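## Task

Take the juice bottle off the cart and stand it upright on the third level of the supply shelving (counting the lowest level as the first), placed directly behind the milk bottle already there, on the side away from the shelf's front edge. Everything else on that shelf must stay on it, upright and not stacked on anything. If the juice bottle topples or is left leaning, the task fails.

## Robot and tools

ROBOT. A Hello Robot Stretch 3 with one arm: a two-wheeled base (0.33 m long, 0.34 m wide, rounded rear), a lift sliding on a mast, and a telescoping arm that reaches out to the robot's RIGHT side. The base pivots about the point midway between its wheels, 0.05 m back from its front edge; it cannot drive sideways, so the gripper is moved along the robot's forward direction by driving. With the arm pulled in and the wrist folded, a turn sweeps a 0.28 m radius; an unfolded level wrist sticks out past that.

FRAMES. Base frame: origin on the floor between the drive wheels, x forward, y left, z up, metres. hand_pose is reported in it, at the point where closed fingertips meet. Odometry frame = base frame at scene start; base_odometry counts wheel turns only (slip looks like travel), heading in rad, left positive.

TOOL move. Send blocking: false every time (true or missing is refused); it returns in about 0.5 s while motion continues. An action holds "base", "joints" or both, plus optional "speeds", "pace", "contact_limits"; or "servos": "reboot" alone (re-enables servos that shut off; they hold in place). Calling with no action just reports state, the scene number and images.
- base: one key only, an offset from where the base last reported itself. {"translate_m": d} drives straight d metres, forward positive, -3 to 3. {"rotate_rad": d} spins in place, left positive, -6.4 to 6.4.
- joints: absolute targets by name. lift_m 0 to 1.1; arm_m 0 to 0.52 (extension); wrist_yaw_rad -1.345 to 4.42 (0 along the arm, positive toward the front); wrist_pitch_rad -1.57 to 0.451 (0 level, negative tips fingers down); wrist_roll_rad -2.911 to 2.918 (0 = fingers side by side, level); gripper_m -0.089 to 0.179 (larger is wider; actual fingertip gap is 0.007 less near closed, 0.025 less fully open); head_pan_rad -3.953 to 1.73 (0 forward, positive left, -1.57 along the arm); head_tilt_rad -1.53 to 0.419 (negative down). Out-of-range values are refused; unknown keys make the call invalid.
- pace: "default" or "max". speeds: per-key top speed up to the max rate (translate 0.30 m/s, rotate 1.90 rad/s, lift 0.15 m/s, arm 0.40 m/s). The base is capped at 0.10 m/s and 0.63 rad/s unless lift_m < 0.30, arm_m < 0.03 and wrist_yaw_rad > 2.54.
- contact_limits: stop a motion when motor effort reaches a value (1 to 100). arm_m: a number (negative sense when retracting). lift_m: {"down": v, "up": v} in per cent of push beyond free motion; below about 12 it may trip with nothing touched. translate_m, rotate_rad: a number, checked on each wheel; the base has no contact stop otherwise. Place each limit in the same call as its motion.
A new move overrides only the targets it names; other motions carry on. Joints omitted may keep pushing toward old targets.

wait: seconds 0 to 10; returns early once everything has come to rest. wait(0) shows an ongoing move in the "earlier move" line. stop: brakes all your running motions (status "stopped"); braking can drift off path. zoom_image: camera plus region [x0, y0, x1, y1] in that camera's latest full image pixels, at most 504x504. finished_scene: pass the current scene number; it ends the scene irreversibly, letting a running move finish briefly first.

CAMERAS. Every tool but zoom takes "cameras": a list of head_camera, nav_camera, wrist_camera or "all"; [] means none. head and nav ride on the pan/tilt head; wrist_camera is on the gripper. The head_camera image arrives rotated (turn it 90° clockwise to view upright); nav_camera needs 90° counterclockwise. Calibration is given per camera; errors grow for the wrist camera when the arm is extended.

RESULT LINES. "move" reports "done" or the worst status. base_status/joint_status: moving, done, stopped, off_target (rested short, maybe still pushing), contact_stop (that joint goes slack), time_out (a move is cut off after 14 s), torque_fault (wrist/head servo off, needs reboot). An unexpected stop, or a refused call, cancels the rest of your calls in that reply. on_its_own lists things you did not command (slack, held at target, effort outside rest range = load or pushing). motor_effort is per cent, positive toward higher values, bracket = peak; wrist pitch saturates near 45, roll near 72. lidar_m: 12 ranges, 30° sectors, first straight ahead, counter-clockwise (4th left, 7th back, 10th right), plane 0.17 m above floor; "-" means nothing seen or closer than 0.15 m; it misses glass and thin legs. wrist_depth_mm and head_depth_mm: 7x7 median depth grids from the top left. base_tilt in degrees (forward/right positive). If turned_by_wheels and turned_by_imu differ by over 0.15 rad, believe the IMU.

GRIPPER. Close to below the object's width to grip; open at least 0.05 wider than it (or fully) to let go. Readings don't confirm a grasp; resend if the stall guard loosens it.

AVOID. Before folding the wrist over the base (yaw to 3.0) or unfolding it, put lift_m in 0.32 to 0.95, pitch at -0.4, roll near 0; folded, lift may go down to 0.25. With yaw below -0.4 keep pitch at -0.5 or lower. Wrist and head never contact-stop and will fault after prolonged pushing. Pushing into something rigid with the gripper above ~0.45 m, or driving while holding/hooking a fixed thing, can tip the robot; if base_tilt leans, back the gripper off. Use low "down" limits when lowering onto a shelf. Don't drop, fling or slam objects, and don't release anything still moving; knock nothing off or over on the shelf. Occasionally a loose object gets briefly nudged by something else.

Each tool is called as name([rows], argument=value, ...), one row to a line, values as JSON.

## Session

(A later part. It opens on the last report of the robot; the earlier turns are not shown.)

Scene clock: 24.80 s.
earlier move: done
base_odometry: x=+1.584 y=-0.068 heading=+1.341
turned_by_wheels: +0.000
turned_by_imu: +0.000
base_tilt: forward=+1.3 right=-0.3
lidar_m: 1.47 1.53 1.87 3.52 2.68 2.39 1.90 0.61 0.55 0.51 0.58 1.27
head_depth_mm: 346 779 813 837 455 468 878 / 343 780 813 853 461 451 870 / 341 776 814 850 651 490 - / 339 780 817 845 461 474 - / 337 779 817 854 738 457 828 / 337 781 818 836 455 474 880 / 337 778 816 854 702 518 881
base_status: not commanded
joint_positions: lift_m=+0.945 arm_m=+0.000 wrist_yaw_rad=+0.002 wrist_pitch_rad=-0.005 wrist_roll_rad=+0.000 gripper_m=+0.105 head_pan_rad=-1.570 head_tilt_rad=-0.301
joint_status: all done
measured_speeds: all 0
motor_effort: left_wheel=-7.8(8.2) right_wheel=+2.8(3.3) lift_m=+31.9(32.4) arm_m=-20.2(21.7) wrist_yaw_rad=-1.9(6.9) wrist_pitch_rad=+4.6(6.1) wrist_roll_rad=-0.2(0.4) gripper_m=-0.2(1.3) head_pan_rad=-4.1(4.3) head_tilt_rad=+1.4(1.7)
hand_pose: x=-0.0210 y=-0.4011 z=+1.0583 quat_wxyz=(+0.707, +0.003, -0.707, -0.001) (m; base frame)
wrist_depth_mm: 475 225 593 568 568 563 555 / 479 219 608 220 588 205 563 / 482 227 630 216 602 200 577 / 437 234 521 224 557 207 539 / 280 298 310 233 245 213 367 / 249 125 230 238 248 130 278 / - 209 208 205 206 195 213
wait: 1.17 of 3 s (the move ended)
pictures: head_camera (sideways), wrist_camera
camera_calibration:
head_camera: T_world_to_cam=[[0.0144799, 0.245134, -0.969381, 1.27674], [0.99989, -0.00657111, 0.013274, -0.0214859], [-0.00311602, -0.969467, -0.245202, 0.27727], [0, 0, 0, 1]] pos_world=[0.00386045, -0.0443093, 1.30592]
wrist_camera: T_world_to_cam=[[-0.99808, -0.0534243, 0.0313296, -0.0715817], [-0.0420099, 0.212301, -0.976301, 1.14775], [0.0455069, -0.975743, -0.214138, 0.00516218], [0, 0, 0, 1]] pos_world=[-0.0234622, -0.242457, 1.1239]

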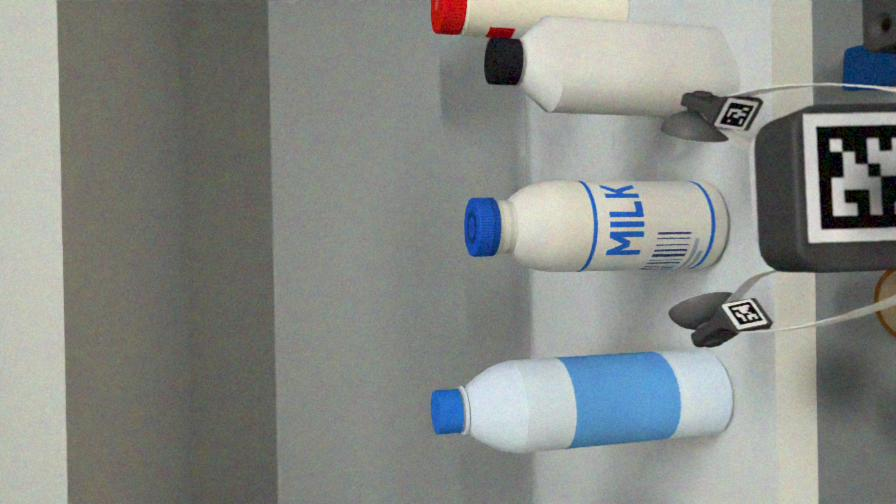

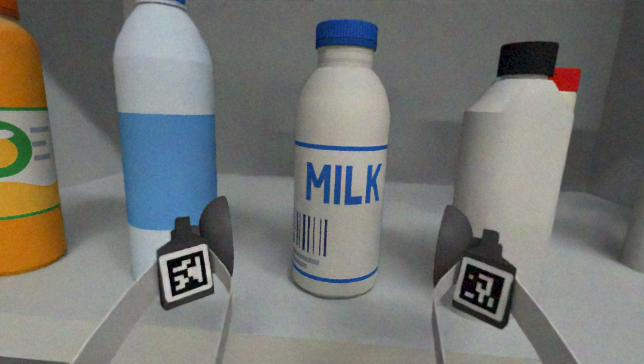

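move(joints={"arm_m":0.1}, blocking=false)

wait(seconds=4, cameras=["wrist_camera"])

move(joints={"gripper_m":0.035}, blocking=false)

wait(seconds=3, cameras=["wrist_camera"])

move(joints={"lift_m":1.0}, blocking=false)

wait(seconds=3, cameras=["wrist_camera"])

Scene clock: 25.83 s.
move: moving
base_odometry: x=+1.584 y=-0.068 heading=+1.341
turned_by_wheels: +0.000
turned_by_imu: +0.000
base_tilt: forward=+1.4 right=-0.2
lidar_m: 1.47 1.52 1.87 3.52 2.67 2.39 1.89 0.61 0.55 0.51 0.58 1.27
head_depth_mm: 346 778 816 835 455 468 444 / 343 780 812 855 461 451 872 / 341 780 815 849 649 510 - / 338 779 814 845 460 476 - / 336 779 813 854 739 456 821 / 337 780 815 839 455 474 879 / 337 779 815 855 701 517 882
base_status: not commanded
joint_positions: lift_m=+0.945 arm_m=+0.018 wrist_yaw_rad=+0.002 wrist_pitch_rad=-0.005 wrist_roll_rad=+0.000 gripper_m=+0.105 head_pan_rad=-1.570 head_tilt_rad=-0.301
joint_status: arm_m moving
measured_speeds: translate_m=+0.000 rotate_rad=+0.000 lift_m=+0.000 arm_m=+0.068 wrist_yaw_rad=+0.000 wrist_pitch_rad=+0.000 wrist_roll_rad=+0.000 head_pan_rad=+0.000 head_tilt_rad=+0.000
motor_effort: left_wheel=-7.9(8.1) right_wheel=+2.6(3.1) lift_m=+31.4(31.8) arm_m=+25.2(26.2) wrist_yaw_rad=-1.7(2.3) wrist_pitch_rad=+5.4(5.6) wrist_roll_rad=-0.1(0.3) gripper_m=-0.8(1.3) head_pan_rad=-3.7(3.8) head_tilt_rad=+1.5(1.8)
hand_pose: x=-0.0210 y=-0.4188 z=+1.0584 quat_wxyz=(+0.707, +0.003, -0.707, -0.001) (m; base frame)
wrist_depth_mm: 461 204 573 210 554 542 537 / 478 204 590 203 569 190 536 / 484 211 613 201 585 184 195 / 470 218 521 208 565 191 533 / 317 223 309 216 227 195 397 / 247 125 231 224 238 130 277 / - 196 199 203 206 192 212
camera_calibration:
head_camera: T_world_to_cam=[[0.0145534, 0.245129, -0.969381, 1.27674], [0.999888, -0.00688035, 0.0132716, -0.0214972], [-0.00341643, -0.969466, -0.245202, 0.277271], [0, 0, 0, 1]] pos_world=[0.00386115, -0.0443093, 1.30592]
nav_camera: T_world_to_cam=[[0.0463564, -0.253404, 0.966249, -1.21519], [-0.998091, -0.0512633, 0.0344399, 0.0103101], [0.0408059, -0.966001, -0.255297, 0.293163], [0, 0, 0, 1]] pos_world=[0.0546594, -0.0242091, 1.24866]
wrist_camera: T_world_to_cam=[[-0.998085, -0.0533188, 0.0313662, -0.072541], [-0.0420133, 0.212093, -0.976346, 1.15151], [0.045405, -0.975794, -0.213927, -0.0123608], [0, 0, 0, 1]] pos_world=[-0.0234621, -0.260157, 1.1239]

Scene clock: 27.30 s.
earlier move: done
base_odometry: x=+1.584 y=-0.068 heading=+1.341
turned_by_wheels: +0.000
turned_by_imu: +0.000
base_tilt: forward=+1.3 right=-0.2
lidar_m: 1.47 1.52 1.86 3.53 2.67 2.39 1.89 0.61 0.55 0.51 0.58 1.27
head_depth_mm: 346 779 817 836 455 - - / 343 776 813 854 459 - - / 341 779 814 849 485 305 - / 339 777 816 843 456 305 818 / 337 782 815 855 740 494 829 / 336 777 815 839 454 474 881 / 337 780 817 854 702 518 883
base_status: not commanded
joint_positions: lift_m=+0.945 arm_m=+0.100 wrist_yaw_rad=+0.002 wrist_pitch_rad=-0.005 wrist_roll_rad=+0.000 gripper_m=+0.105 head_pan_rad=-1.570 head_tilt_rad=-0.301
joint_status: all done
measured_speeds: all 0
motor_effort: left_wheel=-7.6(8.1) right_wheel=+2.5(3.3) lift_m=+31.1(31.8) arm_m=+24.3(26.2) wrist_yaw_rad=-1.9(2.4) wrist_pitch_rad=+5.1(5.6) wrist_roll_rad=-0.1(0.5) gripper_m=-0.3(1.3) head_pan_rad=-2.1(4.1) head_tilt_rad=+2.0(2.5)
hand_pose: x=-0.0210 y=-0.5011 z=+1.0584 quat_wxyz=(+0.707, +0.003, -0.707, -0.001) (m; base frame)
wrist_depth_mm: 129 508 505 122 481 471 461 / 130 522 520 116 484 488 116 / 133 165 535 117 502 502 110 / 136 451 545 120 138 522 112 / 139 159 150 125 136 140 112 / 143 127 143 129 135 126 114 / - 182 190 134 196 191 114
wait: 1.47 of 4 s (the move ended)
pictures: wrist_camera
camera_calibration:
wrist_camera: T_world_to_cam=[[-0.998085, -0.0533043, 0.0313833, -0.0769465], [-0.0420082, 0.211691, -0.976433, 1.16902], [0.0454046, -0.975882, -0.213525, -0.0931295], [0, 0, 0, 1]] pos_world=[-0.0234621, -0.342456, 1.124]

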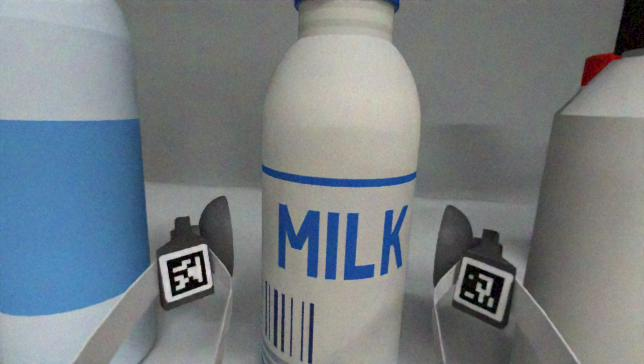

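Scene clock: 27.80 s.
move: moving
base_odometry: x=+1.584 y=-0.068 heading=+1.341
turned_by_wheels: +0.000
turned_by_imu: +0.000
base_tilt: forward=+1.3 right=-0.1
lidar_m: 1.47 1.52 1.87 3.53 2.68 2.39 1.90 0.62 0.55 0.51 0.58 1.27
head_depth_mm: 346 777 816 834 455 - - / 343 780 812 854 461 - - / 341 779 813 847 483 305 - / 339 780 816 842 456 305 819 / 336 780 814 855 739 499 829 / 336 780 815 836 454 474 879 / 336 779 813 855 700 516 881
base_status: not commanded
joint_positions: lift_m=+0.945 arm_m=+0.100 wrist_yaw_rad=+0.001 wrist_pitch_rad=-0.005 wrist_roll_rad=+0.000 gripper_m=+0.068 head_pan_rad=-1.570 head_tilt_rad=-0.301
joint_status: gripper_m moving
measured_speeds: all 0
motor_effort: left_wheel=-7.6(8.1) right_wheel=+2.4(3.0) lift_m=+31.0(31.3) arm_m=+24.4(25.0) wrist_yaw_rad=-1.0(2.3) wrist_pitch_rad=+4.7(5.6) wrist_roll_rad=-0.2(0.3) gripper_m=-78.7(81.6) head_pan_rad=-3.6(3.7) head_tilt_rad=+2.6(2.6)
hand_pose: x=-0.0213 y=-0.5011 z=+1.0584 quat_wxyz=(+0.707, +0.002, -0.707, -0.002) (m; base frame)
wrist_depth_mm: 129 505 501 122 479 474 462 / 130 515 520 116 488 489 115 / 133 167 534 117 502 501 110 / 136 447 509 120 140 515 112 / 139 168 151 125 135 327 112 / 143 153 137 129 132 124 114 / 147 154 191 134 197 111 115
camera_calibration:
head_camera: T_world_to_cam=[[0.0145779, 0.245128, -0.969381, 1.27674], [0.999888, -0.00698342, 0.0132708, -0.021501], [-0.00351656, -0.969466, -0.245202, 0.277272], [0, 0, 0, 1]] pos_world=[0.00386139, -0.0443093, 1.30592]
nav_camera: T_world_to_cam=[[0.0463312, -0.253409, 0.966249, -1.21519], [-0.998096, -0.0511604, 0.0344409, 0.010312], [0.0407061, -0.966005, -0.255297, 0.29317], [0, 0, 0, 1]] pos_world=[0.0546596, -0.0242086, 1.24866]
wrist_camera: T_world_to_cam=[[-0.998134, -0.0523852, 0.0313855, -0.0767344], [-0.0418158, 0.211737, -0.976432, 1.16904], [0.044505, -0.975922, -0.213533, -0.0931489], [0, 0, 0, 1]] pos_world=[-0.0235614, -0.342454, 1.124]

Scene clock: 28.53 s.
earlier move: done
base_odometry: x=+1.584 y=-0.068 heading=+1.341
turned_by_wheels: +0.000
turned_by_imu: +0.000
base_tilt: forward=+1.4 right=-0.2
lidar_m: 1.47 1.51 1.87 3.53 2.68 2.38 1.89 0.61 0.55 0.51 0.58 1.27
head_depth_mm: 346 779 815 834 455 - - / 344 779 812 855 462 - - / 342 780 812 856 485 305 - / 338 777 814 845 455 306 820 / 336 781 814 854 739 499 829 / 337 777 813 837 454 474 879 / 336 780 815 855 701 517 883
base_status: not commanded
joint_positions: lift_m=+0.945 arm_m=+0.100 wrist_yaw_rad=+0.001 wrist_pitch_rad=-0.004 wrist_roll_rad=+0.000 gripper_m=+0.036 head_pan_rad=-1.570 head_tilt_rad=-0.301
joint_status: all done
measured_speeds: all 0
motor_effort: left_wheel=-7.8(8.1) right_wheel=+3.1(3.2) lift_m=+30.9(31.3) arm_m=+21.2(25.0) wrist_yaw_rad=-1.0(2.3) wrist_pitch_rad=+4.8(5.6) wrist_roll_rad=+0.2(0.3) gripper_m=-12.9(84.2) head_pan_rad=-3.1(3.8) head_tilt_rad=+2.4(2.9)
hand_pose: x=-0.0213 y=-0.5011 z=+1.0585 quat_wxyz=(+0.707, +0.002, -0.707, -0.002) (m; base frame)
wrist_depth_mm: 129 504 499 120 477 474 462 / 130 518 516 115 486 483 115 / 133 167 531 116 499 502 110 / 135 452 506 119 139 515 112 / 140 303 150 124 134 351 112 / 143 159 135 128 131 127 114 / 147 154 198 133 196 133 115
wait: 0.73 of 3 s (the move ended)
pictures: wrist_camera
camera_calibration:
wrist_camera: T_world_to_cam=[[-0.998134, -0.0523831, 0.0313913, -0.0767401], [-0.0418166, 0.211642, -0.976452, 1.16903], [0.0445059, -0.975943, -0.213437, -0.093263], [0, 0, 0, 1]] pos_world=[-0.0235614, -0.342454, 1.124]

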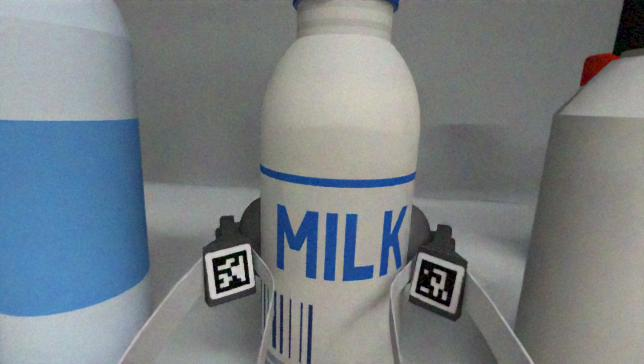

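Scene clock: 29.03 s.
move: moving
base_odometry: x=+1.584 y=-0.068 heading=+1.341
turned_by_wheels: +0.000
turned_by_imu: +0.000
base_tilt: forward=+1.3 right=-0.1
lidar_m: 1.47 1.52 1.86 3.53 2.67 2.39 1.89 0.61 0.55 0.51 0.58 1.28
head_depth_mm: 346 777 813 837 454 - - / 344 780 815 851 689 - - / 341 778 816 848 454 - - / 339 780 812 843 449 337 877 / 337 780 815 853 738 498 828 / 336 776 816 837 454 474 876 / 337 781 816 855 702 517 881
base_status: not commanded
joint_positions: lift_m=+0.970 arm_m=+0.100 wrist_yaw_rad=+0.001 wrist_pitch_rad=-0.049 wrist_roll_rad=+0.000 gripper_m=+0.036 head_pan_rad=-1.570 head_tilt_rad=-0.301
joint_status: lift_m moving
measured_speeds: translate_m=+0.000 rotate_rad=+0.000 lift_m=+0.097 arm_m=+0.000 wrist_yaw_rad=+0.000 wrist_pitch_rad=+0.000 wrist_roll_rad=+0.000 head_pan_rad=+0.000 head_tilt_rad=+0.000
motor_effort: left_wheel=-7.8(8.0) right_wheel=+3.3(3.3) lift_m=+39.0(43.4) arm_m=+20.5(21.8) wrist_yaw_rad=-1.2(1.4) wrist_pitch_rad=+13.6(14.1) wrist_roll_rad=-0.3(0.5) gripper_m=-12.2(13.3) head_pan_rad=-2.3(4.4) head_tilt_rad=+2.6(3.0)
hand_pose: x=-0.0213 y=-0.4997 z=+1.0723 quat_wxyz=(+0.707, +0.018, -0.707, -0.017) (m; base frame)
wrist_depth_mm: 129 504 498 121 470 463 456 / 130 515 519 115 483 482 263 / 132 168 536 116 499 502 110 / 135 166 483 119 140 517 112 / 140 186 151 124 136 352 112 / 145 161 132 128 131 134 115 / 150 156 210 133 200 134 116
camera_calibration:
head_camera: T_world_to_cam=[[0.0145779, 0.245128, -0.969381, 1.27674], [0.999888, -0.00698342, 0.0132708, -0.021501], [-0.00351656, -0.969466, -0.245202, 0.277272], [0, 0, 0, 1]] pos_world=[0.00386139, -0.0443093, 1.30592]
nav_camera: T_world_to_cam=[[0.0463312, -0.253409, 0.966249, -1.21519], [-0.998096, -0.0511604, 0.0344409, 0.010312], [0.0407061, -0.966005, -0.255297, 0.29317], [0, 0, 0, 1]] pos_world=[0.0546596, -0.0242086, 1.24866]
wrist_camera: T_world_to_cam=[[-0.998138, -0.0536416, 0.0290366, -0.0752178], [-0.041817, 0.255221, -0.965978, 1.19272], [0.0444058, -0.965394, -0.256989, -0.0369395], [0, 0, 0, 1]] pos_world=[-0.0235614, -0.344104, 1.14483]

Scene clock: 29.87 s.
earlier move: done
base_odometry: x=+1.584 y=-0.068 heading=+1.341
turned_by_wheels: +0.000
turned_by_imu: +0.000
base_tilt: forward=+1.2 right=-0.2
lidar_m: 1.47 1.52 1.87 3.52 2.68 2.39 1.89 0.61 0.55 0.51 0.58 1.27
head_depth_mm: 346 778 812 836 - - - / 343 778 816 853 - - - / 341 776 813 842 294 - - / 339 778 813 463 294 353 875 / 337 777 814 855 738 499 829 / 336 777 816 836 455 474 879 / 337 778 814 855 703 518 883
base_status: not commanded
joint_positions: lift_m=+1.000 arm_m=+0.100 wrist_yaw_rad=+0.001 wrist_pitch_rad=-0.049 wrist_roll_rad=+0.000 gripper_m=+0.036 head_pan_rad=-1.570 head_tilt_rad=-0.301
joint_status: all done
measured_speeds: all 0
on_its_own: wrist_pitch_rad is at rest, and its effort (+13.2) is outside its rest range (-8 to +12)
motor_effort: left_wheel=-7.9(8.0) right_wheel=+2.4(3.3) lift_m=+37.7(43.4) arm_m=+16.0(21.8) wrist_yaw_rad=-1.2(1.6) wrist_pitch_rad=+13.2(14.1) wrist_roll_rad=-0.3(0.5) gripper_m=-12.0(13.3) head_pan_rad=-3.6(4.4) head_tilt_rad=+3.0(3.3)
hand_pose: x=-0.0213 y=-0.4997 z=+1.1020 quat_wxyz=(+0.707, +0.018, -0.707, -0.017) (m; base frame)
wrist_depth_mm: 142 505 495 121 474 465 456 / - 520 515 115 485 482 472 / 132 540 541 116 499 498 242 / 139 166 553 120 141 519 124 / 140 167 150 124 134 431 116 / 145 158 132 128 131 133 115 / 150 156 249 133 246 134 117
wait: 0.83 of 3 s (the move ended)
pictures: wrist_camera
camera_calibration:
wrist_camera: T_world_to_cam=[[-0.998138, -0.0536438, 0.0290332, -0.076077], [-0.0418187, 0.255315, -0.965953, 1.22141], [0.0444048, -0.965369, -0.257082, -0.029189], [0, 0, 0, 1]] pos_world=[-0.0235613, -0.344104, 1.17453]

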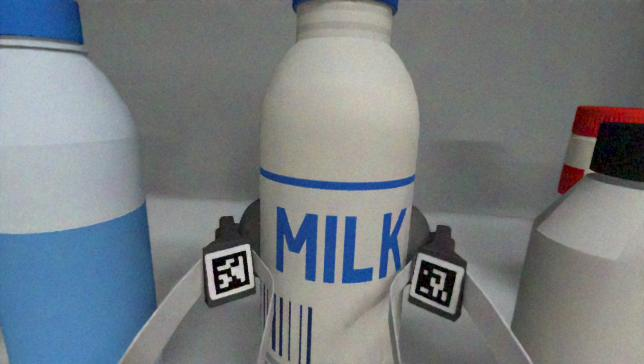

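move(joints={"arm_m":0.0,"head_pan_rad":-1.8}, blocking=false)

wait(seconds=3, cameras=["head_camera","wrist_camera"])

Scene clock: 30.73 s.
move: moving
base_odometry: x=+1.584 y=-0.068 heading=+1.341
turned_by_wheels: +0.000
turned_by_imu: +0.000
base_tilt: forward=+1.4 right=-0.2
lidar_m: 1.47 1.52 1.87 3.52 2.67 2.39 1.89 0.61 0.55 0.51 0.58 1.27
head_depth_mm: 378 718 785 646 575 - - / 375 839 884 921 - - - / 357 817 862 881 - - - / 349 800 840 873 - - - / 341 779 816 854 787 - - / 335 763 798 423 414 - 880 / 334 747 782 812 744 517 440
base_status: not commanded
joint_positions: lift_m=+1.000 arm_m=+0.082 wrist_yaw_rad=+0.001 wrist_pitch_rad=-0.050 wrist_roll_rad=+0.000 gripper_m=+0.036 head_pan_rad=-1.808 head_tilt_rad=-0.301
joint_status: arm_m moving; head_pan_rad moving
measured_speeds: translate_m=+0.000 rotate_rad=+0.000 lift_m=+0.000 arm_m=-0.068 wrist_yaw_rad=+0.000 wrist_pitch_rad=+0.000 wrist_roll_rad=+0.000 head_pan_rad=+0.000 head_tilt_rad=+0.000
motor_effort: left_wheel=-7.7(8.0) right_wheel=+2.1(3.4) lift_m=+37.5(38.1) arm_m=-24.8(26.0) wrist_yaw_rad=-0.8(1.7) wrist_pitch_rad=+13.3(13.6) wrist_roll_rad=-0.3(0.3) gripper_m=-12.6(13.1) head_pan_rad=-5.3(5.3) head_tilt_rad=+3.2(3.9)
hand_pose: x=-0.0213 y=-0.4820 z=+1.1019 quat_wxyz=(+0.707, +0.018, -0.707, -0.018) (m; base frame)
wrist_depth_mm: 146 515 512 121 485 479 471 / - 535 531 115 499 500 487 / 143 165 544 116 132 516 145 / 147 168 571 119 141 535 131 / 152 169 151 124 135 146 125 / 158 167 132 128 131 140 128 / 166 167 248 133 246 141 134
camera_calibration:
head_camera: T_world_to_cam=[[0.0718422, 0.234821, -0.96938, 1.2764], [0.970162, -0.242096, 0.013255, -0.0213132], [-0.231571, -0.941408, -0.245207, 0.278623], [0, 0, 0, 1]] pos_world=[-0.00650127, -0.0425881, 1.30592]
nav_camera: T_world_to_cam=[[-0.0145848, -0.257193, 0.96625, -1.21481], [-0.98212, 0.185081, 0.03444, 0.0101656], [-0.187693, -0.948471, -0.255294, 0.294562], [0, 0, 0, 1]] pos_world=[0.0475532, -0.0349393, 1.24866]
wrist_camera: T_world_to_cam=[[-0.998138, -0.0536554, 0.0290109, -0.0751105], [-0.0418184, 0.255713, -0.965848, 1.21693], [0.0444045, -0.965263, -0.257481, -0.0116965], [0, 0, 0, 1]] pos_world=[-0.0235613, -0.326504, 1.17453]

Scene clock: 32.20 s.
earlier move: done
base_odometry: x=+1.584 y=-0.068 heading=+1.341
turned_by_wheels: +0.000
turned_by_imu: +0.000
base_tilt: forward=+1.4 right=-0.1
lidar_m: 1.47 1.53 1.87 3.52 2.67 2.39 1.89 0.61 0.55 0.51 0.58 1.27
head_depth_mm: 379 720 787 646 580 - - / 376 841 882 915 685 - - / 358 821 863 882 631 - - / 349 801 840 871 464 475 - / 341 781 818 857 657 - - / 335 765 801 367 337 - - / 333 745 778 813 703 477 441
base_status: not commanded
joint_positions: lift_m=+1.000 arm_m=+0.000 wrist_yaw_rad=+0.001 wrist_pitch_rad=-0.050 wrist_roll_rad=+0.000 gripper_m=+0.036 head_pan_rad=-1.808 head_tilt_rad=-0.301
joint_status: all done
measured_speeds: all 0
on_its_own: wrist_pitch_rad is at rest, and its effort (+13.6) is outside its rest range (-8 to +12)
motor_effort: left_wheel=-7.7(8.0) right_wheel=+2.2(3.4) lift_m=+35.1(38.1) arm_m=-24.9(26.0) wrist_yaw_rad=-1.5(1.7) wrist_pitch_rad=+13.6(13.7) wrist_roll_rad=-0.1(0.4) gripper_m=-10.9(13.1) head_pan_rad=+4.0(5.3) head_tilt_rad=+3.5(4.2)
hand_pose: x=-0.0213 y=-0.3997 z=+1.1019 quat_wxyz=(+0.707, +0.018, -0.707, -0.018) (m; base frame)
wrist_depth_mm: 474 583 592 120 562 550 543 / 479 550 609 115 574 573 561 / 491 226 240 115 588 225 580 / 490 236 247 119 129 210 598 / 281 246 151 124 134 217 446 / 285 304 132 128 131 224 331 / 253 236 256 133 250 244 275
wait: 1.47 of 3 s (the move ended)
pictures: head_camera (sideways), wrist_camera
camera_calibration:
head_camera: T_world_to_cam=[[0.0718422, 0.234821, -0.96938, 1.2764], [0.970162, -0.242096, 0.013255, -0.0213132], [-0.231571, -0.941408, -0.245207, 0.278623], [0, 0, 0, 1]] pos_world=[-0.00650127, -0.0425881, 1.30592]
wrist_camera: T_world_to_cam=[[-0.998138, -0.0536554, 0.0290109, -0.0706893], [-0.0418184, 0.255713, -0.965848, 1.19586], [0.0444045, -0.965263, -0.257481, 0.0678411], [0, 0, 0, 1]] pos_world=[-0.0235613, -0.244104, 1.17453]

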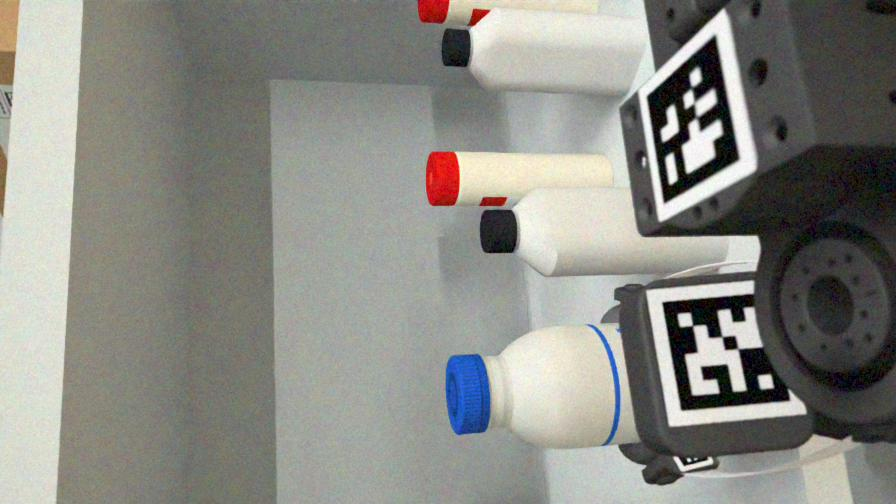

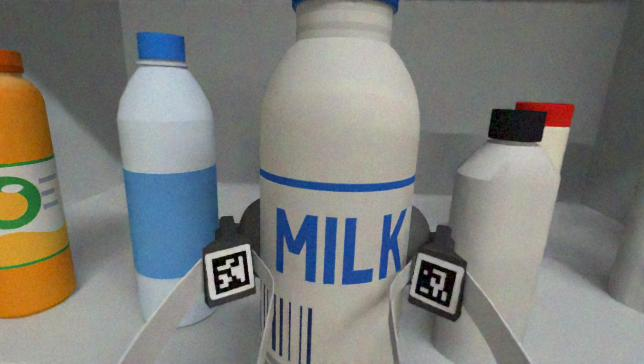

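move(base={"translate_m":-0.213}, blocking=false)

wait(seconds=5, cameras=["head_camera","wrist_camera"])

Scene clock: 33.03 s.
move: moving
base_odometry: x=+1.581 y=-0.083 heading=+1.341
turned_by_wheels: +0.000
turned_by_imu: +0.000
base_tilt: forward=+1.4 right=-0.3
lidar_m: 1.48 1.53 1.88 3.52 2.66 2.38 1.88 0.60 0.56 0.50 0.59 0.60
head_depth_mm: 378 709 767 642 574 - - / 375 837 873 912 650 - - / 357 819 860 636 634 - - / 349 799 838 872 461 472 - / 341 780 819 857 365 - - / 335 764 798 811 337 - - / 333 744 778 812 703 477 440
base_status: translate_m moving
joint_positions: lift_m=+1.000 arm_m=+0.000 wrist_yaw_rad=+0.001 wrist_pitch_rad=-0.050 wrist_roll_rad=+0.000 gripper_m=+0.036 head_pan_rad=-1.803 head_tilt_rad=-0.301
joint_status: not commanded
measured_speeds: translate_m=-0.058 rotate_rad=+0.000 lift_m=+0.000 arm_m=+0.000 wrist_yaw_rad=+0.000 wrist_pitch_rad=+0.000 wrist_roll_rad=+0.000 head_pan_rad=+0.000 head_tilt_rad=+0.000
motor_effort: left_wheel=-10.9(10.9) right_wheel=-4.8(5.1) lift_m=+33.9(34.7) arm_m=-23.3(24.6) wrist_yaw_rad=-1.0(1.6) wrist_pitch_rad=+13.4(13.7) wrist_roll_rad=+0.0(0.3) gripper_m=-11.7(12.4) head_pan_rad=+4.5(4.8) head_tilt_rad=+4.2(4.3)
hand_pose: x=-0.0213 y=-0.3997 z=+1.1019 quat_wxyz=(+0.707, +0.018, -0.707, -0.018) (m; base frame)
wrist_depth_mm: 490 592 589 119 558 557 544 / 498 240 609 115 578 575 563 / 504 227 624 115 127 219 582 / 505 236 542 119 129 210 593 / 371 248 151 124 134 221 418 / 301 264 132 128 131 235 315 / 252 236 248 133 240 250 274
camera_calibration:
head_camera: T_world_to_cam=[[0.07063, 0.235172, -0.969384, 1.2764], [0.971387, -0.237133, 0.0132475, -0.0212665], [-0.226758, -0.942583, -0.245192, 0.27863], [0, 0, 0, 1]] pos_world=[-0.0063126, -0.0425851, 1.30592]
nav_camera: T_world_to_cam=[[-0.0132744, -0.257266, 0.966249, -1.2148], [-0.983045, 0.180098, 0.0344463, 0.0101545], [-0.182882, -0.94941, -0.255295, 0.294605], [0, 0, 0, 1]] pos_world=[0.0477342, -0.0346558, 1.24866]
wrist_camera: T_world_to_cam=[[-0.998138, -0.0536554, 0.0290109, -0.0706893], [-0.0418184, 0.255713, -0.965848, 1.19586], [0.0444045, -0.965263, -0.257481, 0.0678411], [0, 0, 0, 1]] pos_world=[-0.0235613, -0.244104, 1.17453]

Scene clock: 35.80 s.
earlier move: done
base_odometry: x=+1.536 y=-0.276 heading=+1.341
turned_by_wheels: +0.000
turned_by_imu: -0.002
base_tilt: forward=+1.3 right=-0.1
lidar_m: 1.68 1.74 2.00 3.52 2.38 2.16 1.68 1.31 0.48 0.51 0.55 0.74
head_depth_mm: 374 397 415 433 455 - - / 365 487 502 518 534 - - / 354 602 661 616 619 - - / 346 788 831 859 524 511 - / 338 774 815 844 362 - - / 335 760 796 572 338 - - / 333 745 778 815 664 446 441
base_status: done
joint_positions: lift_m=+1.000 arm_m=+0.000 wrist_yaw_rad=+0.001 wrist_pitch_rad=-0.050 wrist_roll_rad=+0.000 gripper_m=+0.036 head_pan_rad=-1.800 head_tilt_rad=-0.301
joint_status: not commanded
measured_speeds: all 0
on_its_own: wrist_pitch_rad is at rest, and its effort (+13.2) is outside its rest range (-8 to +12)
motor_effort: left_wheel=-3.7(12.0) right_wheel=-2.9(6.5) lift_m=+29.3(34.7) arm_m=-22.2(24.6) wrist_yaw_rad=-0.4(1.9) wrist_pitch_rad=+13.2(14.2) wrist_roll_rad=+0.2(0.4) gripper_m=-12.0(13.6) head_pan_rad=+4.0(5.3) head_tilt_rad=+4.9(5.2)
hand_pose: x=-0.0213 y=-0.3997 z=+1.1019 quat_wxyz=(+0.707, +0.018, -0.707, -0.018) (m; base frame)
wrist_depth_mm: 611 596 582 120 555 544 - / 638 616 605 115 571 566 - / 655 639 224 115 265 324 253 / 617 224 226 119 139 331 - / 418 372 152 123 136 346 258 / 314 322 132 128 131 327 257 / 253 237 249 133 254 267 261
wait: 2.77 of 5 s (the move ended)
pictures: head_camera (sideways), wrist_camera
camera_calibration:
head_camera: T_world_to_cam=[[0.0700583, 0.235359, -0.96938, 1.27642], [0.971982, -0.234679, 0.013268, -0.0212999], [-0.22437, -0.94315, -0.245206, 0.278567], [0, 0, 0, 1]] pos_world=[-0.00621817, -0.0426836, 1.30592]
wrist_camera: T_world_to_cam=[[-0.998142, -0.0535592, 0.0290372, -0.0706966], [-0.0418191, 0.255717, -0.965847, 1.19586], [0.0443046, -0.965267, -0.257482, 0.0678393], [0, 0, 0, 1]] pos_world=[-0.0235613, -0.244104, 1.17453]

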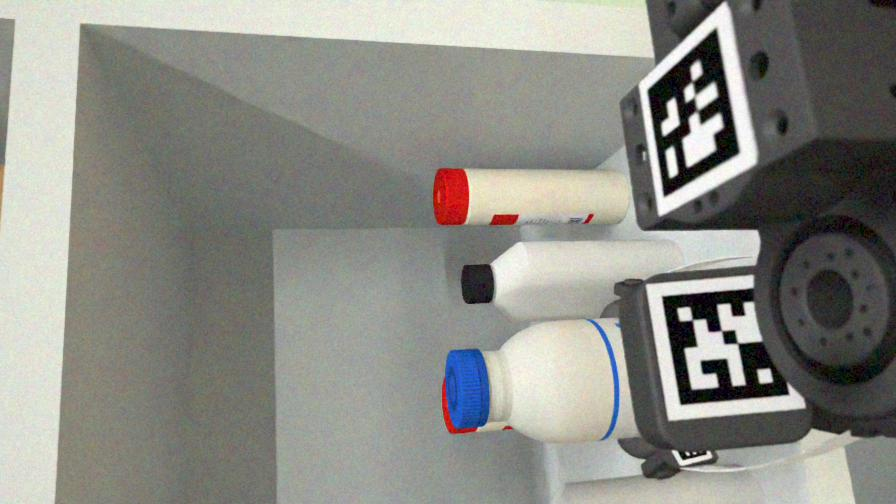

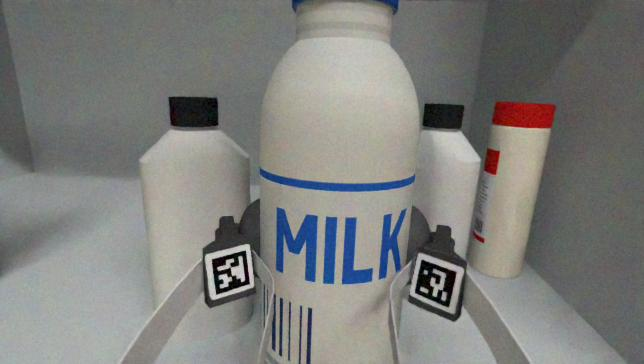

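move(base={"translate_m":-0.022}, blocking=false)

wait(seconds=2, cameras=[])

move(joints={"arm_m":0.09,"wrist_pitch_rad":0.03}, blocking=false)

wait(seconds=3, cameras=["head_camera","wrist_camera"])

Scene clock: 36.73 s.
move: moving
base_odometry: x=+1.532 y=-0.290 heading=+1.341
turned_by_wheels: +0.000
turned_by_imu: +0.000
base_tilt: forward=+1.4 right=+0.0
lidar_m: 1.70 1.76 2.01 3.52 2.35 2.15 1.66 1.31 0.47 0.52 0.52 0.75
head_depth_mm: 372 391 409 427 452 - - / 365 459 473 488 504 - - / 354 585 624 606 611 - - / 346 742 826 858 608 512 - / 338 775 813 845 362 - - / 335 761 797 564 339 - - / 333 742 776 807 702 454 441
base_status: translate_m moving
joint_positions: lift_m=+1.000 arm_m=+0.000 wrist_yaw_rad=+0.001 wrist_pitch_rad=-0.050 wrist_roll_rad=+0.000 gripper_m=+0.036 head_pan_rad=-1.800 head_tilt_rad=-0.301
joint_status: not commanded
measured_speeds: translate_m=-0.045 rotate_rad=+0.000 lift_m=+0.000 arm_m=+0.000 wrist_yaw_rad=+0.000 wrist_pitch_rad=+0.000 wrist_roll_rad=+0.000 head_pan_rad=+0.000 head_tilt_rad=+0.000
motor_effort: left_wheel=-5.3(8.2) right_wheel=-4.9(8.0) lift_m=+27.9(28.9) arm_m=-22.5(22.7) wrist_yaw_rad=-0.9(1.6) wrist_pitch_rad=+13.0(13.8) wrist_roll_rad=+0.1(0.3) gripper_m=-12.2(12.8) head_pan_rad=+4.6(5.3) head_tilt_rad=+5.3(5.7)
hand_pose: x=-0.0213 y=-0.3997 z=+1.1019 quat_wxyz=(+0.707, +0.018, -0.707, -0.018) (m; base frame)
wrist_depth_mm: 609 597 584 120 559 552 254 / 624 619 608 115 577 567 252 / 655 639 230 115 265 321 250 / 621 223 233 119 140 333 246 / 420 233 152 124 135 349 246 / 313 304 132 128 131 327 252 / 254 236 249 133 255 267 253
camera_calibration:
head_camera: T_world_to_cam=[[0.0700298, 0.235373, -0.969379, 1.27641], [0.972006, -0.234579, 0.013262, -0.0213846], [-0.224275, -0.943171, -0.245211, 0.278597], [0, 0, 0, 1]] pos_world=[-0.0061184, -0.0426835, 1.30592]
nav_camera: T_world_to_cam=[[-0.0126184, -0.257299, 0.966249, -1.21481], [-0.983516, 0.177512, 0.034425, 0.0101864], [-0.180378, -0.949888, -0.255298, 0.294575], [0, 0, 0, 1]] pos_world=[0.0478244, -0.0345644, 1.24866]
wrist_camera: T_world_to_cam=[[-0.998142, -0.0535592, 0.0290372, -0.0706966], [-0.0418191, 0.255717, -0.965847, 1.19586], [0.0443046, -0.965267, -0.257482, 0.0678393], [0, 0, 0, 1]] pos_world=[-0.0235613, -0.244104, 1.17453]

Scene clock: 37.40 s.
earlier move: done
base_odometry: x=+1.531 y=-0.297 heading=+1.341
turned_by_wheels: +0.000
turned_by_imu: +0.000
base_tilt: forward=+1.5 right=-0.1
lidar_m: 1.70 1.76 2.02 3.52 2.34 2.15 1.66 1.32 0.47 0.52 0.52 0.76
head_depth_mm: 370 387 408 430 455 - - / 365 437 452 467 480 - - / 354 564 593 588 606 - - / 346 710 820 853 610 512 - / 337 775 814 836 362 - - / 335 760 795 561 339 - - / 333 746 776 803 702 475 441
base_status: done
joint_positions: lift_m=+1.000 arm_m=+0.000 wrist_yaw_rad=+0.000 wrist_pitch_rad=-0.050 wrist_roll_rad=+0.000 gripper_m=+0.036 head_pan_rad=-1.800 head_tilt_rad=-0.301
joint_status: not commanded
measured_speeds: all 0
on_its_own: wrist_pitch_rad is at rest, and its effort (+13.3) is outside its rest range (-8 to +12)
motor_effort: left_wheel=-5.2(8.2) right_wheel=-2.7(8.0) lift_m=+27.0(28.9) arm_m=-21.9(22.7) wrist_yaw_rad=-0.2(1.6) wrist_pitch_rad=+13.3(13.8) wrist_roll_rad=+0.1(0.3) gripper_m=-12.2(12.9) head_pan_rad=+4.2(5.6) head_tilt_rad=+5.3(5.9)
hand_pose: x=-0.0215 y=-0.3997 z=+1.1019 quat_wxyz=(+0.707, +0.018, -0.707, -0.018) (m; base frame)
wrist_depth_mm: 607 589 578 120 555 551 243 / 629 619 610 115 570 - 250 / 654 227 633 115 131 320 247 / 626 224 236 119 129 333 245 / 421 233 150 124 134 347 242 / 313 249 132 128 131 325 242 / 252 237 248 133 254 268 251
wait: 0.67 of 2 s (the move ended)
pictures: none
No camera images: "cameras" was empty.

Scene clock: 37.90 s.
move: moving
base_odometry: x=+1.531 y=-0.297 heading=+1.341
turned_by_wheels: +0.000
turned_by_imu: +0.000
base_tilt: forward=+1.4 right=-0.3
lidar_m: 1.71 1.76 2.02 3.51 2.35 2.15 1.66 1.31 0.47 0.52 0.52 0.76
head_depth_mm: 370 387 407 430 452 - - / 364 438 451 465 478 - - / 354 565 593 589 604 - - / 346 708 819 856 606 536 - / 338 775 814 835 394 - - / 335 759 794 364 351 - - / 333 742 778 802 702 496 440
base_status: not commanded
joint_positions: lift_m=+1.000 arm_m=+0.018 wrist_yaw_rad=+0.000 wrist_pitch_rad=-0.047 wrist_roll_rad=+0.000 gripper_m=+0.036 head_pan_rad=-1.800 head_tilt_rad=-0.301
joint_status: arm_m moving; wrist_pitch_rad moving
measured_speeds: translate_m=+0.000 rotate_rad=+0.000 lift_m=+0.000 arm_m=+0.067 wrist_yaw_rad=+0.000 wrist_pitch_rad=+0.000 wrist_roll_rad=+0.000 head_pan_rad=+0.000 head_tilt_rad=+0.000
motor_effort: left_wheel=-5.0(5.3) right_wheel=-2.8(3.1) lift_m=+26.0(26.8) arm_m=+23.7(25.7) wrist_yaw_rad=-0.4(0.9) wrist_pitch_rad=+15.0(15.3) wrist_roll_rad=+0.0(0.4) gripper_m=-11.3(13.0) head_pan_rad=+3.9(5.1) head_tilt_rad=+6.2(6.2)
hand_pose: x=-0.0215 y=-0.4175 z=+1.1026 quat_wxyz=(+0.707, +0.017, -0.707, -0.017) (m; base frame)
wrist_depth_mm: 592 578 570 119 542 538 242 / 615 602 593 114 561 - 251 / 640 211 607 115 252 306 247 / 614 208 228 119 138 317 244 / 419 217 151 123 135 331 242 / 315 223 132 128 131 326 241 / 254 237 248 133 256 270 250
camera_calibration:
head_camera: T_world_to_cam=[[0.0700298, 0.235373, -0.969379, 1.27641], [0.972006, -0.234579, 0.013262, -0.0213846], [-0.224275, -0.943171, -0.245211, 0.278597], [0, 0, 0, 1]] pos_world=[-0.0061184, -0.0426835, 1.30592]
nav_camera: T_world_to_cam=[[-0.0126184, -0.257299, 0.966249, -1.21481], [-0.983516, 0.177512, 0.034425, 0.0101864], [-0.180378, -0.949888, -0.255298, 0.294575], [0, 0, 0, 1]] pos_world=[0.0478244, -0.0345644, 1.24866]
wrist_camera: T_world_to_cam=[[-0.998177, -0.0528503, 0.0291402, -0.0716805], [-0.0416197, 0.253147, -0.966532, 1.20068], [0.0437047, -0.965983, -0.254886, 0.0476591], [0, 0, 0, 1]] pos_world=[-0.0236609, -0.261699, 1.17473]

Scene clock: 39.30 s.
earlier move: off_target
base_odometry: x=+1.531 y=-0.297 heading=+1.341
turned_by_wheels: +0.000
turned_by_imu: +0.000
base_tilt: forward=+1.4 right=-0.1
lidar_m: 1.70 1.76 2.01 3.52 2.35 2.15 1.66 1.31 0.47 0.53 0.52 0.76
head_depth_mm: 370 387 407 430 443 - 1212 / 364 438 452 466 - - - / 354 563 594 588 - - - / 345 708 821 859 - - - / 338 778 812 838 286 - - / 335 761 794 428 289 - 440 / 333 741 776 805 702 517 440
base_status: not commanded
joint_positions: lift_m=+1.000 arm_m=+0.090 wrist_yaw_rad=+0.000 wrist_pitch_rad=-0.047 wrist_roll_rad=+0.000 gripper_m=+0.036 head_pan_rad=-1.800 head_tilt_rad=-0.300
joint_status: wrist_pitch_rad off_target (ended at -0.047, target +0.030); the others done
measured_speeds: all 0
on_its_own: wrist_pitch_rad is at rest, and its effort (+14.6) is outside its rest range (-8 to +12)
motor_effort: left_wheel=-4.8(5.3) right_wheel=-2.8(3.3) lift_m=+24.0(26.8) arm_m=+24.8(26.5) wrist_yaw_rad=-0.1(1.0) wrist_pitch_rad=+14.6(15.5) wrist_roll_rad=-0.1(0.4) gripper_m=-11.4(13.0) head_pan_rad=+3.9(5.9) head_tilt_rad=+5.8(6.3)
hand_pose: x=-0.0215 y=-0.4898 z=+1.1027 quat_wxyz=(+0.707, +0.017, -0.707, -0.017) (m; base frame)
wrist_depth_mm: 524 510 502 120 478 476 242 / 538 528 521 115 492 489 252 / - 554 534 115 131 237 232 / 139 541 560 119 139 238 236 / 142 157 151 124 135 249 244 / 146 156 132 128 131 257 242 / 151 156 248 133 201 261 252
wait: 1.40 of 3 s (the move ended)
pictures: head_camera (sideways), wrist_camera
camera_calibration:
head_camera: T_world_to_cam=[[0.0699592, 0.235069, -0.969458, 1.2765], [0.971991, -0.234646, 0.0132463, -0.0213673], [-0.224365, -0.943231, -0.244901, 0.278187], [0, 0, 0, 1]] pos_world=[-0.00611836, -0.0426839, 1.30592]
wrist_camera: T_world_to_cam=[[-0.998177, -0.0528414, 0.0291609, -0.0755258], [-0.0416236, 0.252842, -0.966612, 1.21907], [0.043704, -0.966064, -0.254581, -0.0225411], [0, 0, 0, 1]] pos_world=[-0.0236609, -0.333999, 1.17483]

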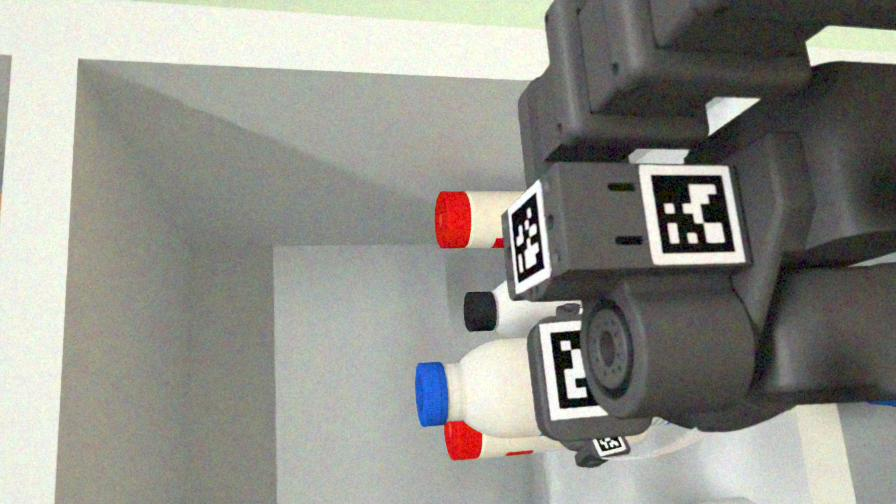

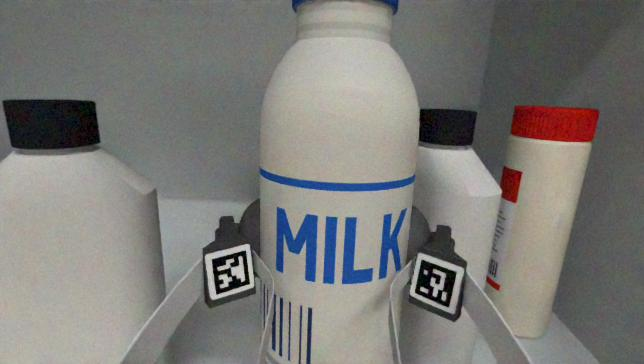

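move(base={"translate_m":-0.012}, joints={"wrist_pitch_rad":0.01}, blocking=false)

wait(seconds=2, cameras=[])

move(joints={"lift_m":0.947}, speeds={"lift_m":0.03}, contact_limits={"lift_m":{"down":13}}, blocking=false)

wait(seconds=4, cameras=["wrist_camera"])

Scene clock: 40.33 s.
move: moving
base_odometry: x=+1.528 y=-0.308 heading=+1.341
turned_by_wheels: +0.000
turned_by_imu: +0.000
base_tilt: forward=+1.4 right=+0.2
lidar_m: 1.71 1.77 2.02 3.52 2.33 2.14 1.65 1.31 0.46 0.53 0.52 0.77
head_depth_mm: 371 388 410 1005 1051 - 1209 / 364 415 427 442 - - - / 353 534 562 581 - - - / 345 681 814 846 - - - / 338 779 814 838 287 - - / 334 762 796 430 290 - 440 / 333 746 778 800 664 518 440
base_status: translate_m moving
joint_positions: lift_m=+1.000 arm_m=+0.090 wrist_yaw_rad=+0.000 wrist_pitch_rad=-0.058 wrist_roll_rad=+0.000 gripper_m=+0.036 head_pan_rad=-1.800 head_tilt_rad=-0.300
joint_status: wrist_pitch_rad moving
measured_speeds: translate_m=-0.017 rotate_rad=+0.000 lift_m=+0.000 arm_m=+0.000 wrist_yaw_rad=+0.000 wrist_pitch_rad=+0.000 wrist_roll_rad=+0.000 head_pan_rad=+0.000 head_tilt_rad=+0.000
motor_effort: left_wheel=-5.9(9.0) right_wheel=-0.9(6.7) lift_m=+22.4(23.0) arm_m=+25.7(25.7) wrist_yaw_rad=-0.2(0.7) wrist_pitch_rad=+12.6(15.0) wrist_roll_rad=-0.2(0.6) gripper_m=-11.7(12.9) head_pan_rad=+3.5(5.0) head_tilt_rad=+5.5(6.3)
hand_pose: x=-0.0215 y=-0.4894 z=+1.0998 quat_wxyz=(+0.707, +0.021, -0.707, -0.021) (m; base frame)
wrist_depth_mm: 523 508 501 120 475 470 241 / 535 530 519 115 488 486 239 / 150 551 539 115 130 240 231 / 143 561 566 119 139 241 233 / 145 173 151 123 135 254 231 / 151 166 135 128 131 260 229 / 156 162 253 133 201 262 239
camera_calibration:
head_camera: T_world_to_cam=[[0.0698907, 0.234772, -0.969535, 1.27658], [0.971997, -0.234621, 0.013255, -0.0213774], [-0.224361, -0.943311, -0.244595, 0.277785], [0, 0, 0, 1]] pos_world=[-0.00611849, -0.0426843, 1.30592]
nav_camera: T_world_to_cam=[[-0.0125199, -0.256816, 0.966379, -1.21498], [-0.983499, 0.177603, 0.0344564, 0.0101676], [-0.180481, -0.950002, -0.254801, 0.293862], [0, 0, 0, 1]] pos_world=[0.0478247, -0.0346638, 1.24866]
wrist_camera: T_world_to_cam=[[-0.99819, -0.0529474, 0.0285255, -0.0748056], [-0.0415268, 0.263681, -0.963716, 1.21835], [0.0435046, -0.963156, -0.265403, -0.00954728], [0, 0, 0, 1]] pos_world=[-0.0236607, -0.334411, 1.17374]

Scene clock: 40.77 s.
earlier move: off_target
base_odometry: x=+1.528 y=-0.309 heading=+1.341
turned_by_wheels: +0.000
turned_by_imu: +0.000
base_tilt: forward=+1.3 right=-0.1
lidar_m: 1.72 1.77 2.04 3.53 2.33 2.13 1.64 1.32 0.46 0.53 0.52 0.77
head_depth_mm: 370 389 410 1004 1050 - 1211 / 362 411 424 438 - - - / 353 529 558 579 - - - / 345 678 812 843 - - - / 337 779 814 842 288 - - / 335 761 796 431 290 - 440 / 333 743 775 800 663 517 441
base_status: done
joint_positions: lift_m=+1.000 arm_m=+0.090 wrist_yaw_rad=+0.000 wrist_pitch_rad=-0.058 wrist_roll_rad=+0.000 gripper_m=+0.036 head_pan_rad=-1.800 head_tilt_rad=-0.300
joint_status: wrist_pitch_rad off_target (ended at -0.058, target +0.010)
measured_speeds: all 0
on_its_own: wrist_pitch_rad is at rest, and its effort (+13.0) is outside its rest range (-8 to +12)
motor_effort: left_wheel=-5.1(9.0) right_wheel=-0.4(6.7) lift_m=+21.5(23.0) arm_m=+24.9(25.7) wrist_yaw_rad=-0.5(0.7) wrist_pitch_rad=+13.0(15.0) wrist_roll_rad=-0.2(0.6) gripper_m=-11.9(12.9) head_pan_rad=+4.5(5.0) head_tilt_rad=+6.3(6.3)
hand_pose: x=-0.0215 y=-0.4894 z=+1.0998 quat_wxyz=(+0.707, +0.021, -0.707, -0.021) (m; base frame)
wrist_depth_mm: 524 506 503 120 476 470 239 / 539 528 517 115 488 487 237 / 158 553 542 115 131 239 232 / 143 563 555 119 143 243 232 / 145 177 150 123 136 252 240 / 151 167 132 128 131 261 236 / 156 161 244 133 202 263 236
wait: 0.43 of 2 s (the move ended)
pictures: none
No camera images: "cameras" was empty.

Scene clock: 41.27 s.
move: moving
base_odometry: x=+1.528 y=-0.309 heading=+1.341
turned_by_wheels: +0.000
turned_by_imu: +0.000
base_tilt: forward=+1.3 right=-0.2
lidar_m: 1.72 1.78 2.02 3.52 2.33 2.13 1.64 1.32 0.46 0.53 0.52 0.77
head_depth_mm: 371 390 410 1005 1054 - - / 362 411 424 438 446 - - / 353 530 558 578 597 - - / 345 679 813 786 - - - / 337 778 816 843 446 - - / 334 760 794 560 423 - 835 / 333 741 776 798 663 518 440
base_status: not commanded
joint_positions: lift_m=+0.987 arm_m=+0.090 wrist_yaw_rad=+0.000 wrist_pitch_rad=-0.058 wrist_roll_rad=+0.000 gripper_m=+0.036 head_pan_rad=-1.800 head_tilt_rad=-0.300
joint_status: lift_m moving
measured_speeds: translate_m=+0.000 rotate_rad=+0.000 lift_m=-0.030 arm_m=+0.000 wrist_yaw_rad=+0.000 wrist_pitch_rad=+0.000 wrist_roll_rad=+0.000 head_pan_rad=+0.000 head_tilt_rad=+0.000
motor_effort: left_wheel=-4.7(5.2) right_wheel=-1.0(1.5) lift_m=+23.7(23.7) arm_m=+24.1(24.7) wrist_yaw_rad=-0.3(0.9) wrist_pitch_rad=+12.8(13.5) wrist_roll_rad=+0.2(0.3) gripper_m=-10.9(12.8) head_pan_rad=+4.7(5.2) head_tilt_rad=+6.0(6.2)
contact_limits: lift_m down 13 (down: maximum 72; up: maximum 65)
hand_pose: x=-0.0215 y=-0.4894 z=+1.0869 quat_wxyz=(+0.707, +0.021, -0.707, -0.021) (m; base frame)
wrist_depth_mm: 519 513 498 120 477 472 240 / 536 530 522 115 182 472 236 / 147 550 549 115 130 238 232 / 141 488 539 119 139 242 232 / 145 179 150 124 135 254 239 / 152 168 132 128 131 261 237 / 156 164 236 133 202 246 230
camera_calibration:
head_camera: T_world_to_cam=[[0.0698907, 0.234772, -0.969535, 1.27658], [0.971997, -0.234621, 0.013255, -0.0213774], [-0.224361, -0.943311, -0.244595, 0.277785], [0, 0, 0, 1]] pos_world=[-0.00611849, -0.0426843, 1.30592]
nav_camera: T_world_to_cam=[[-0.0125199, -0.256816, 0.966379, -1.21498], [-0.983499, 0.177603, 0.0344564, 0.0101676], [-0.180481, -0.950002, -0.254801, 0.293862], [0, 0, 0, 1]] pos_world=[0.0478247, -0.0346638, 1.24866]
wrist_camera: T_world_to_cam=[[-0.998194, -0.0528599, 0.0285317, -0.0744156], [-0.0415235, 0.26399, -0.963631, 1.20592], [0.0434053, -0.963076, -0.265708, -0.0125919], [0, 0, 0, 1]] pos_world=[-0.0236607, -0.334411, 1.16084]

Scene clock: 42.97 s.
earlier move: done
base_odometry: x=+1.528 y=-0.309 heading=+1.341
turned_by_wheels: +0.000
turned_by_imu: +0.000
base_tilt: forward=+1.3 right=-0.2
lidar_m: 1.71 1.78 2.03 3.51 2.32 2.13 1.65 1.31 0.46 0.53 0.52 0.77
head_depth_mm: 371 390 409 1003 1061 1121 - / 362 411 424 438 453 - - / 354 529 559 581 601 - - / 345 681 811 784 610 - - / 338 775 814 843 501 295 - / 334 759 796 819 435 289 425 / 332 742 776 800 630 498 441
base_status: not commanded
joint_positions: lift_m=+0.947 arm_m=+0.090 wrist_yaw_rad=+0.000 wrist_pitch_rad=-0.013 wrist_roll_rad=+0.000 gripper_m=+0.036 head_pan_rad=-1.800 head_tilt_rad=-0.300
joint_status: all done
measured_speeds: all 0
motor_effort: left_wheel=-5.0(5.2) right_wheel=-1.2(1.8) lift_m=+17.1(24.2) arm_m=+24.0(25.2) wrist_yaw_rad=-0.1(0.9) wrist_pitch_rad=+5.3(13.6) wrist_roll_rad=-0.3(0.5) gripper_m=-12.1(12.8) head_pan_rad=+3.7(5.2) head_tilt_rad=+5.7(6.4)
contact_limits: lift_m down 13 (down: maximum 72; up: maximum 65)
hand_pose: x=-0.0215 y=-0.4909 z=+1.0583 quat_wxyz=(+0.707, +0.005, -0.707, -0.005) (m; base frame)
wrist_depth_mm: 512 515 507 119 183 478 228 / 137 533 520 114 170 234 224 / 138 543 546 115 166 232 233 / 141 441 502 119 138 241 232 / 145 299 151 123 135 251 240 / 150 167 132 128 131 254 237 / 154 160 198 133 194 208 210
wait: 1.70 of 4 s (the move ended)
pictures: wrist_camera
camera_calibration:
wrist_camera: T_world_to_cam=[[-0.998194, -0.0515166, 0.030891, -0.0755163], [-0.0415245, 0.220203, -0.97457, 1.16879], [0.0434042, -0.974093, -0.221945, -0.0734008], [0, 0, 0, 1]] pos_world=[-0.0236607, -0.332761, 1.12511]

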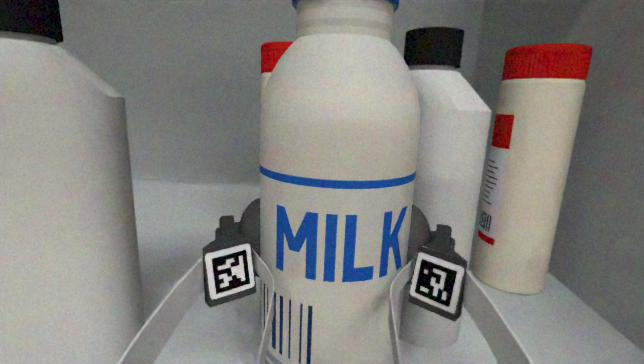

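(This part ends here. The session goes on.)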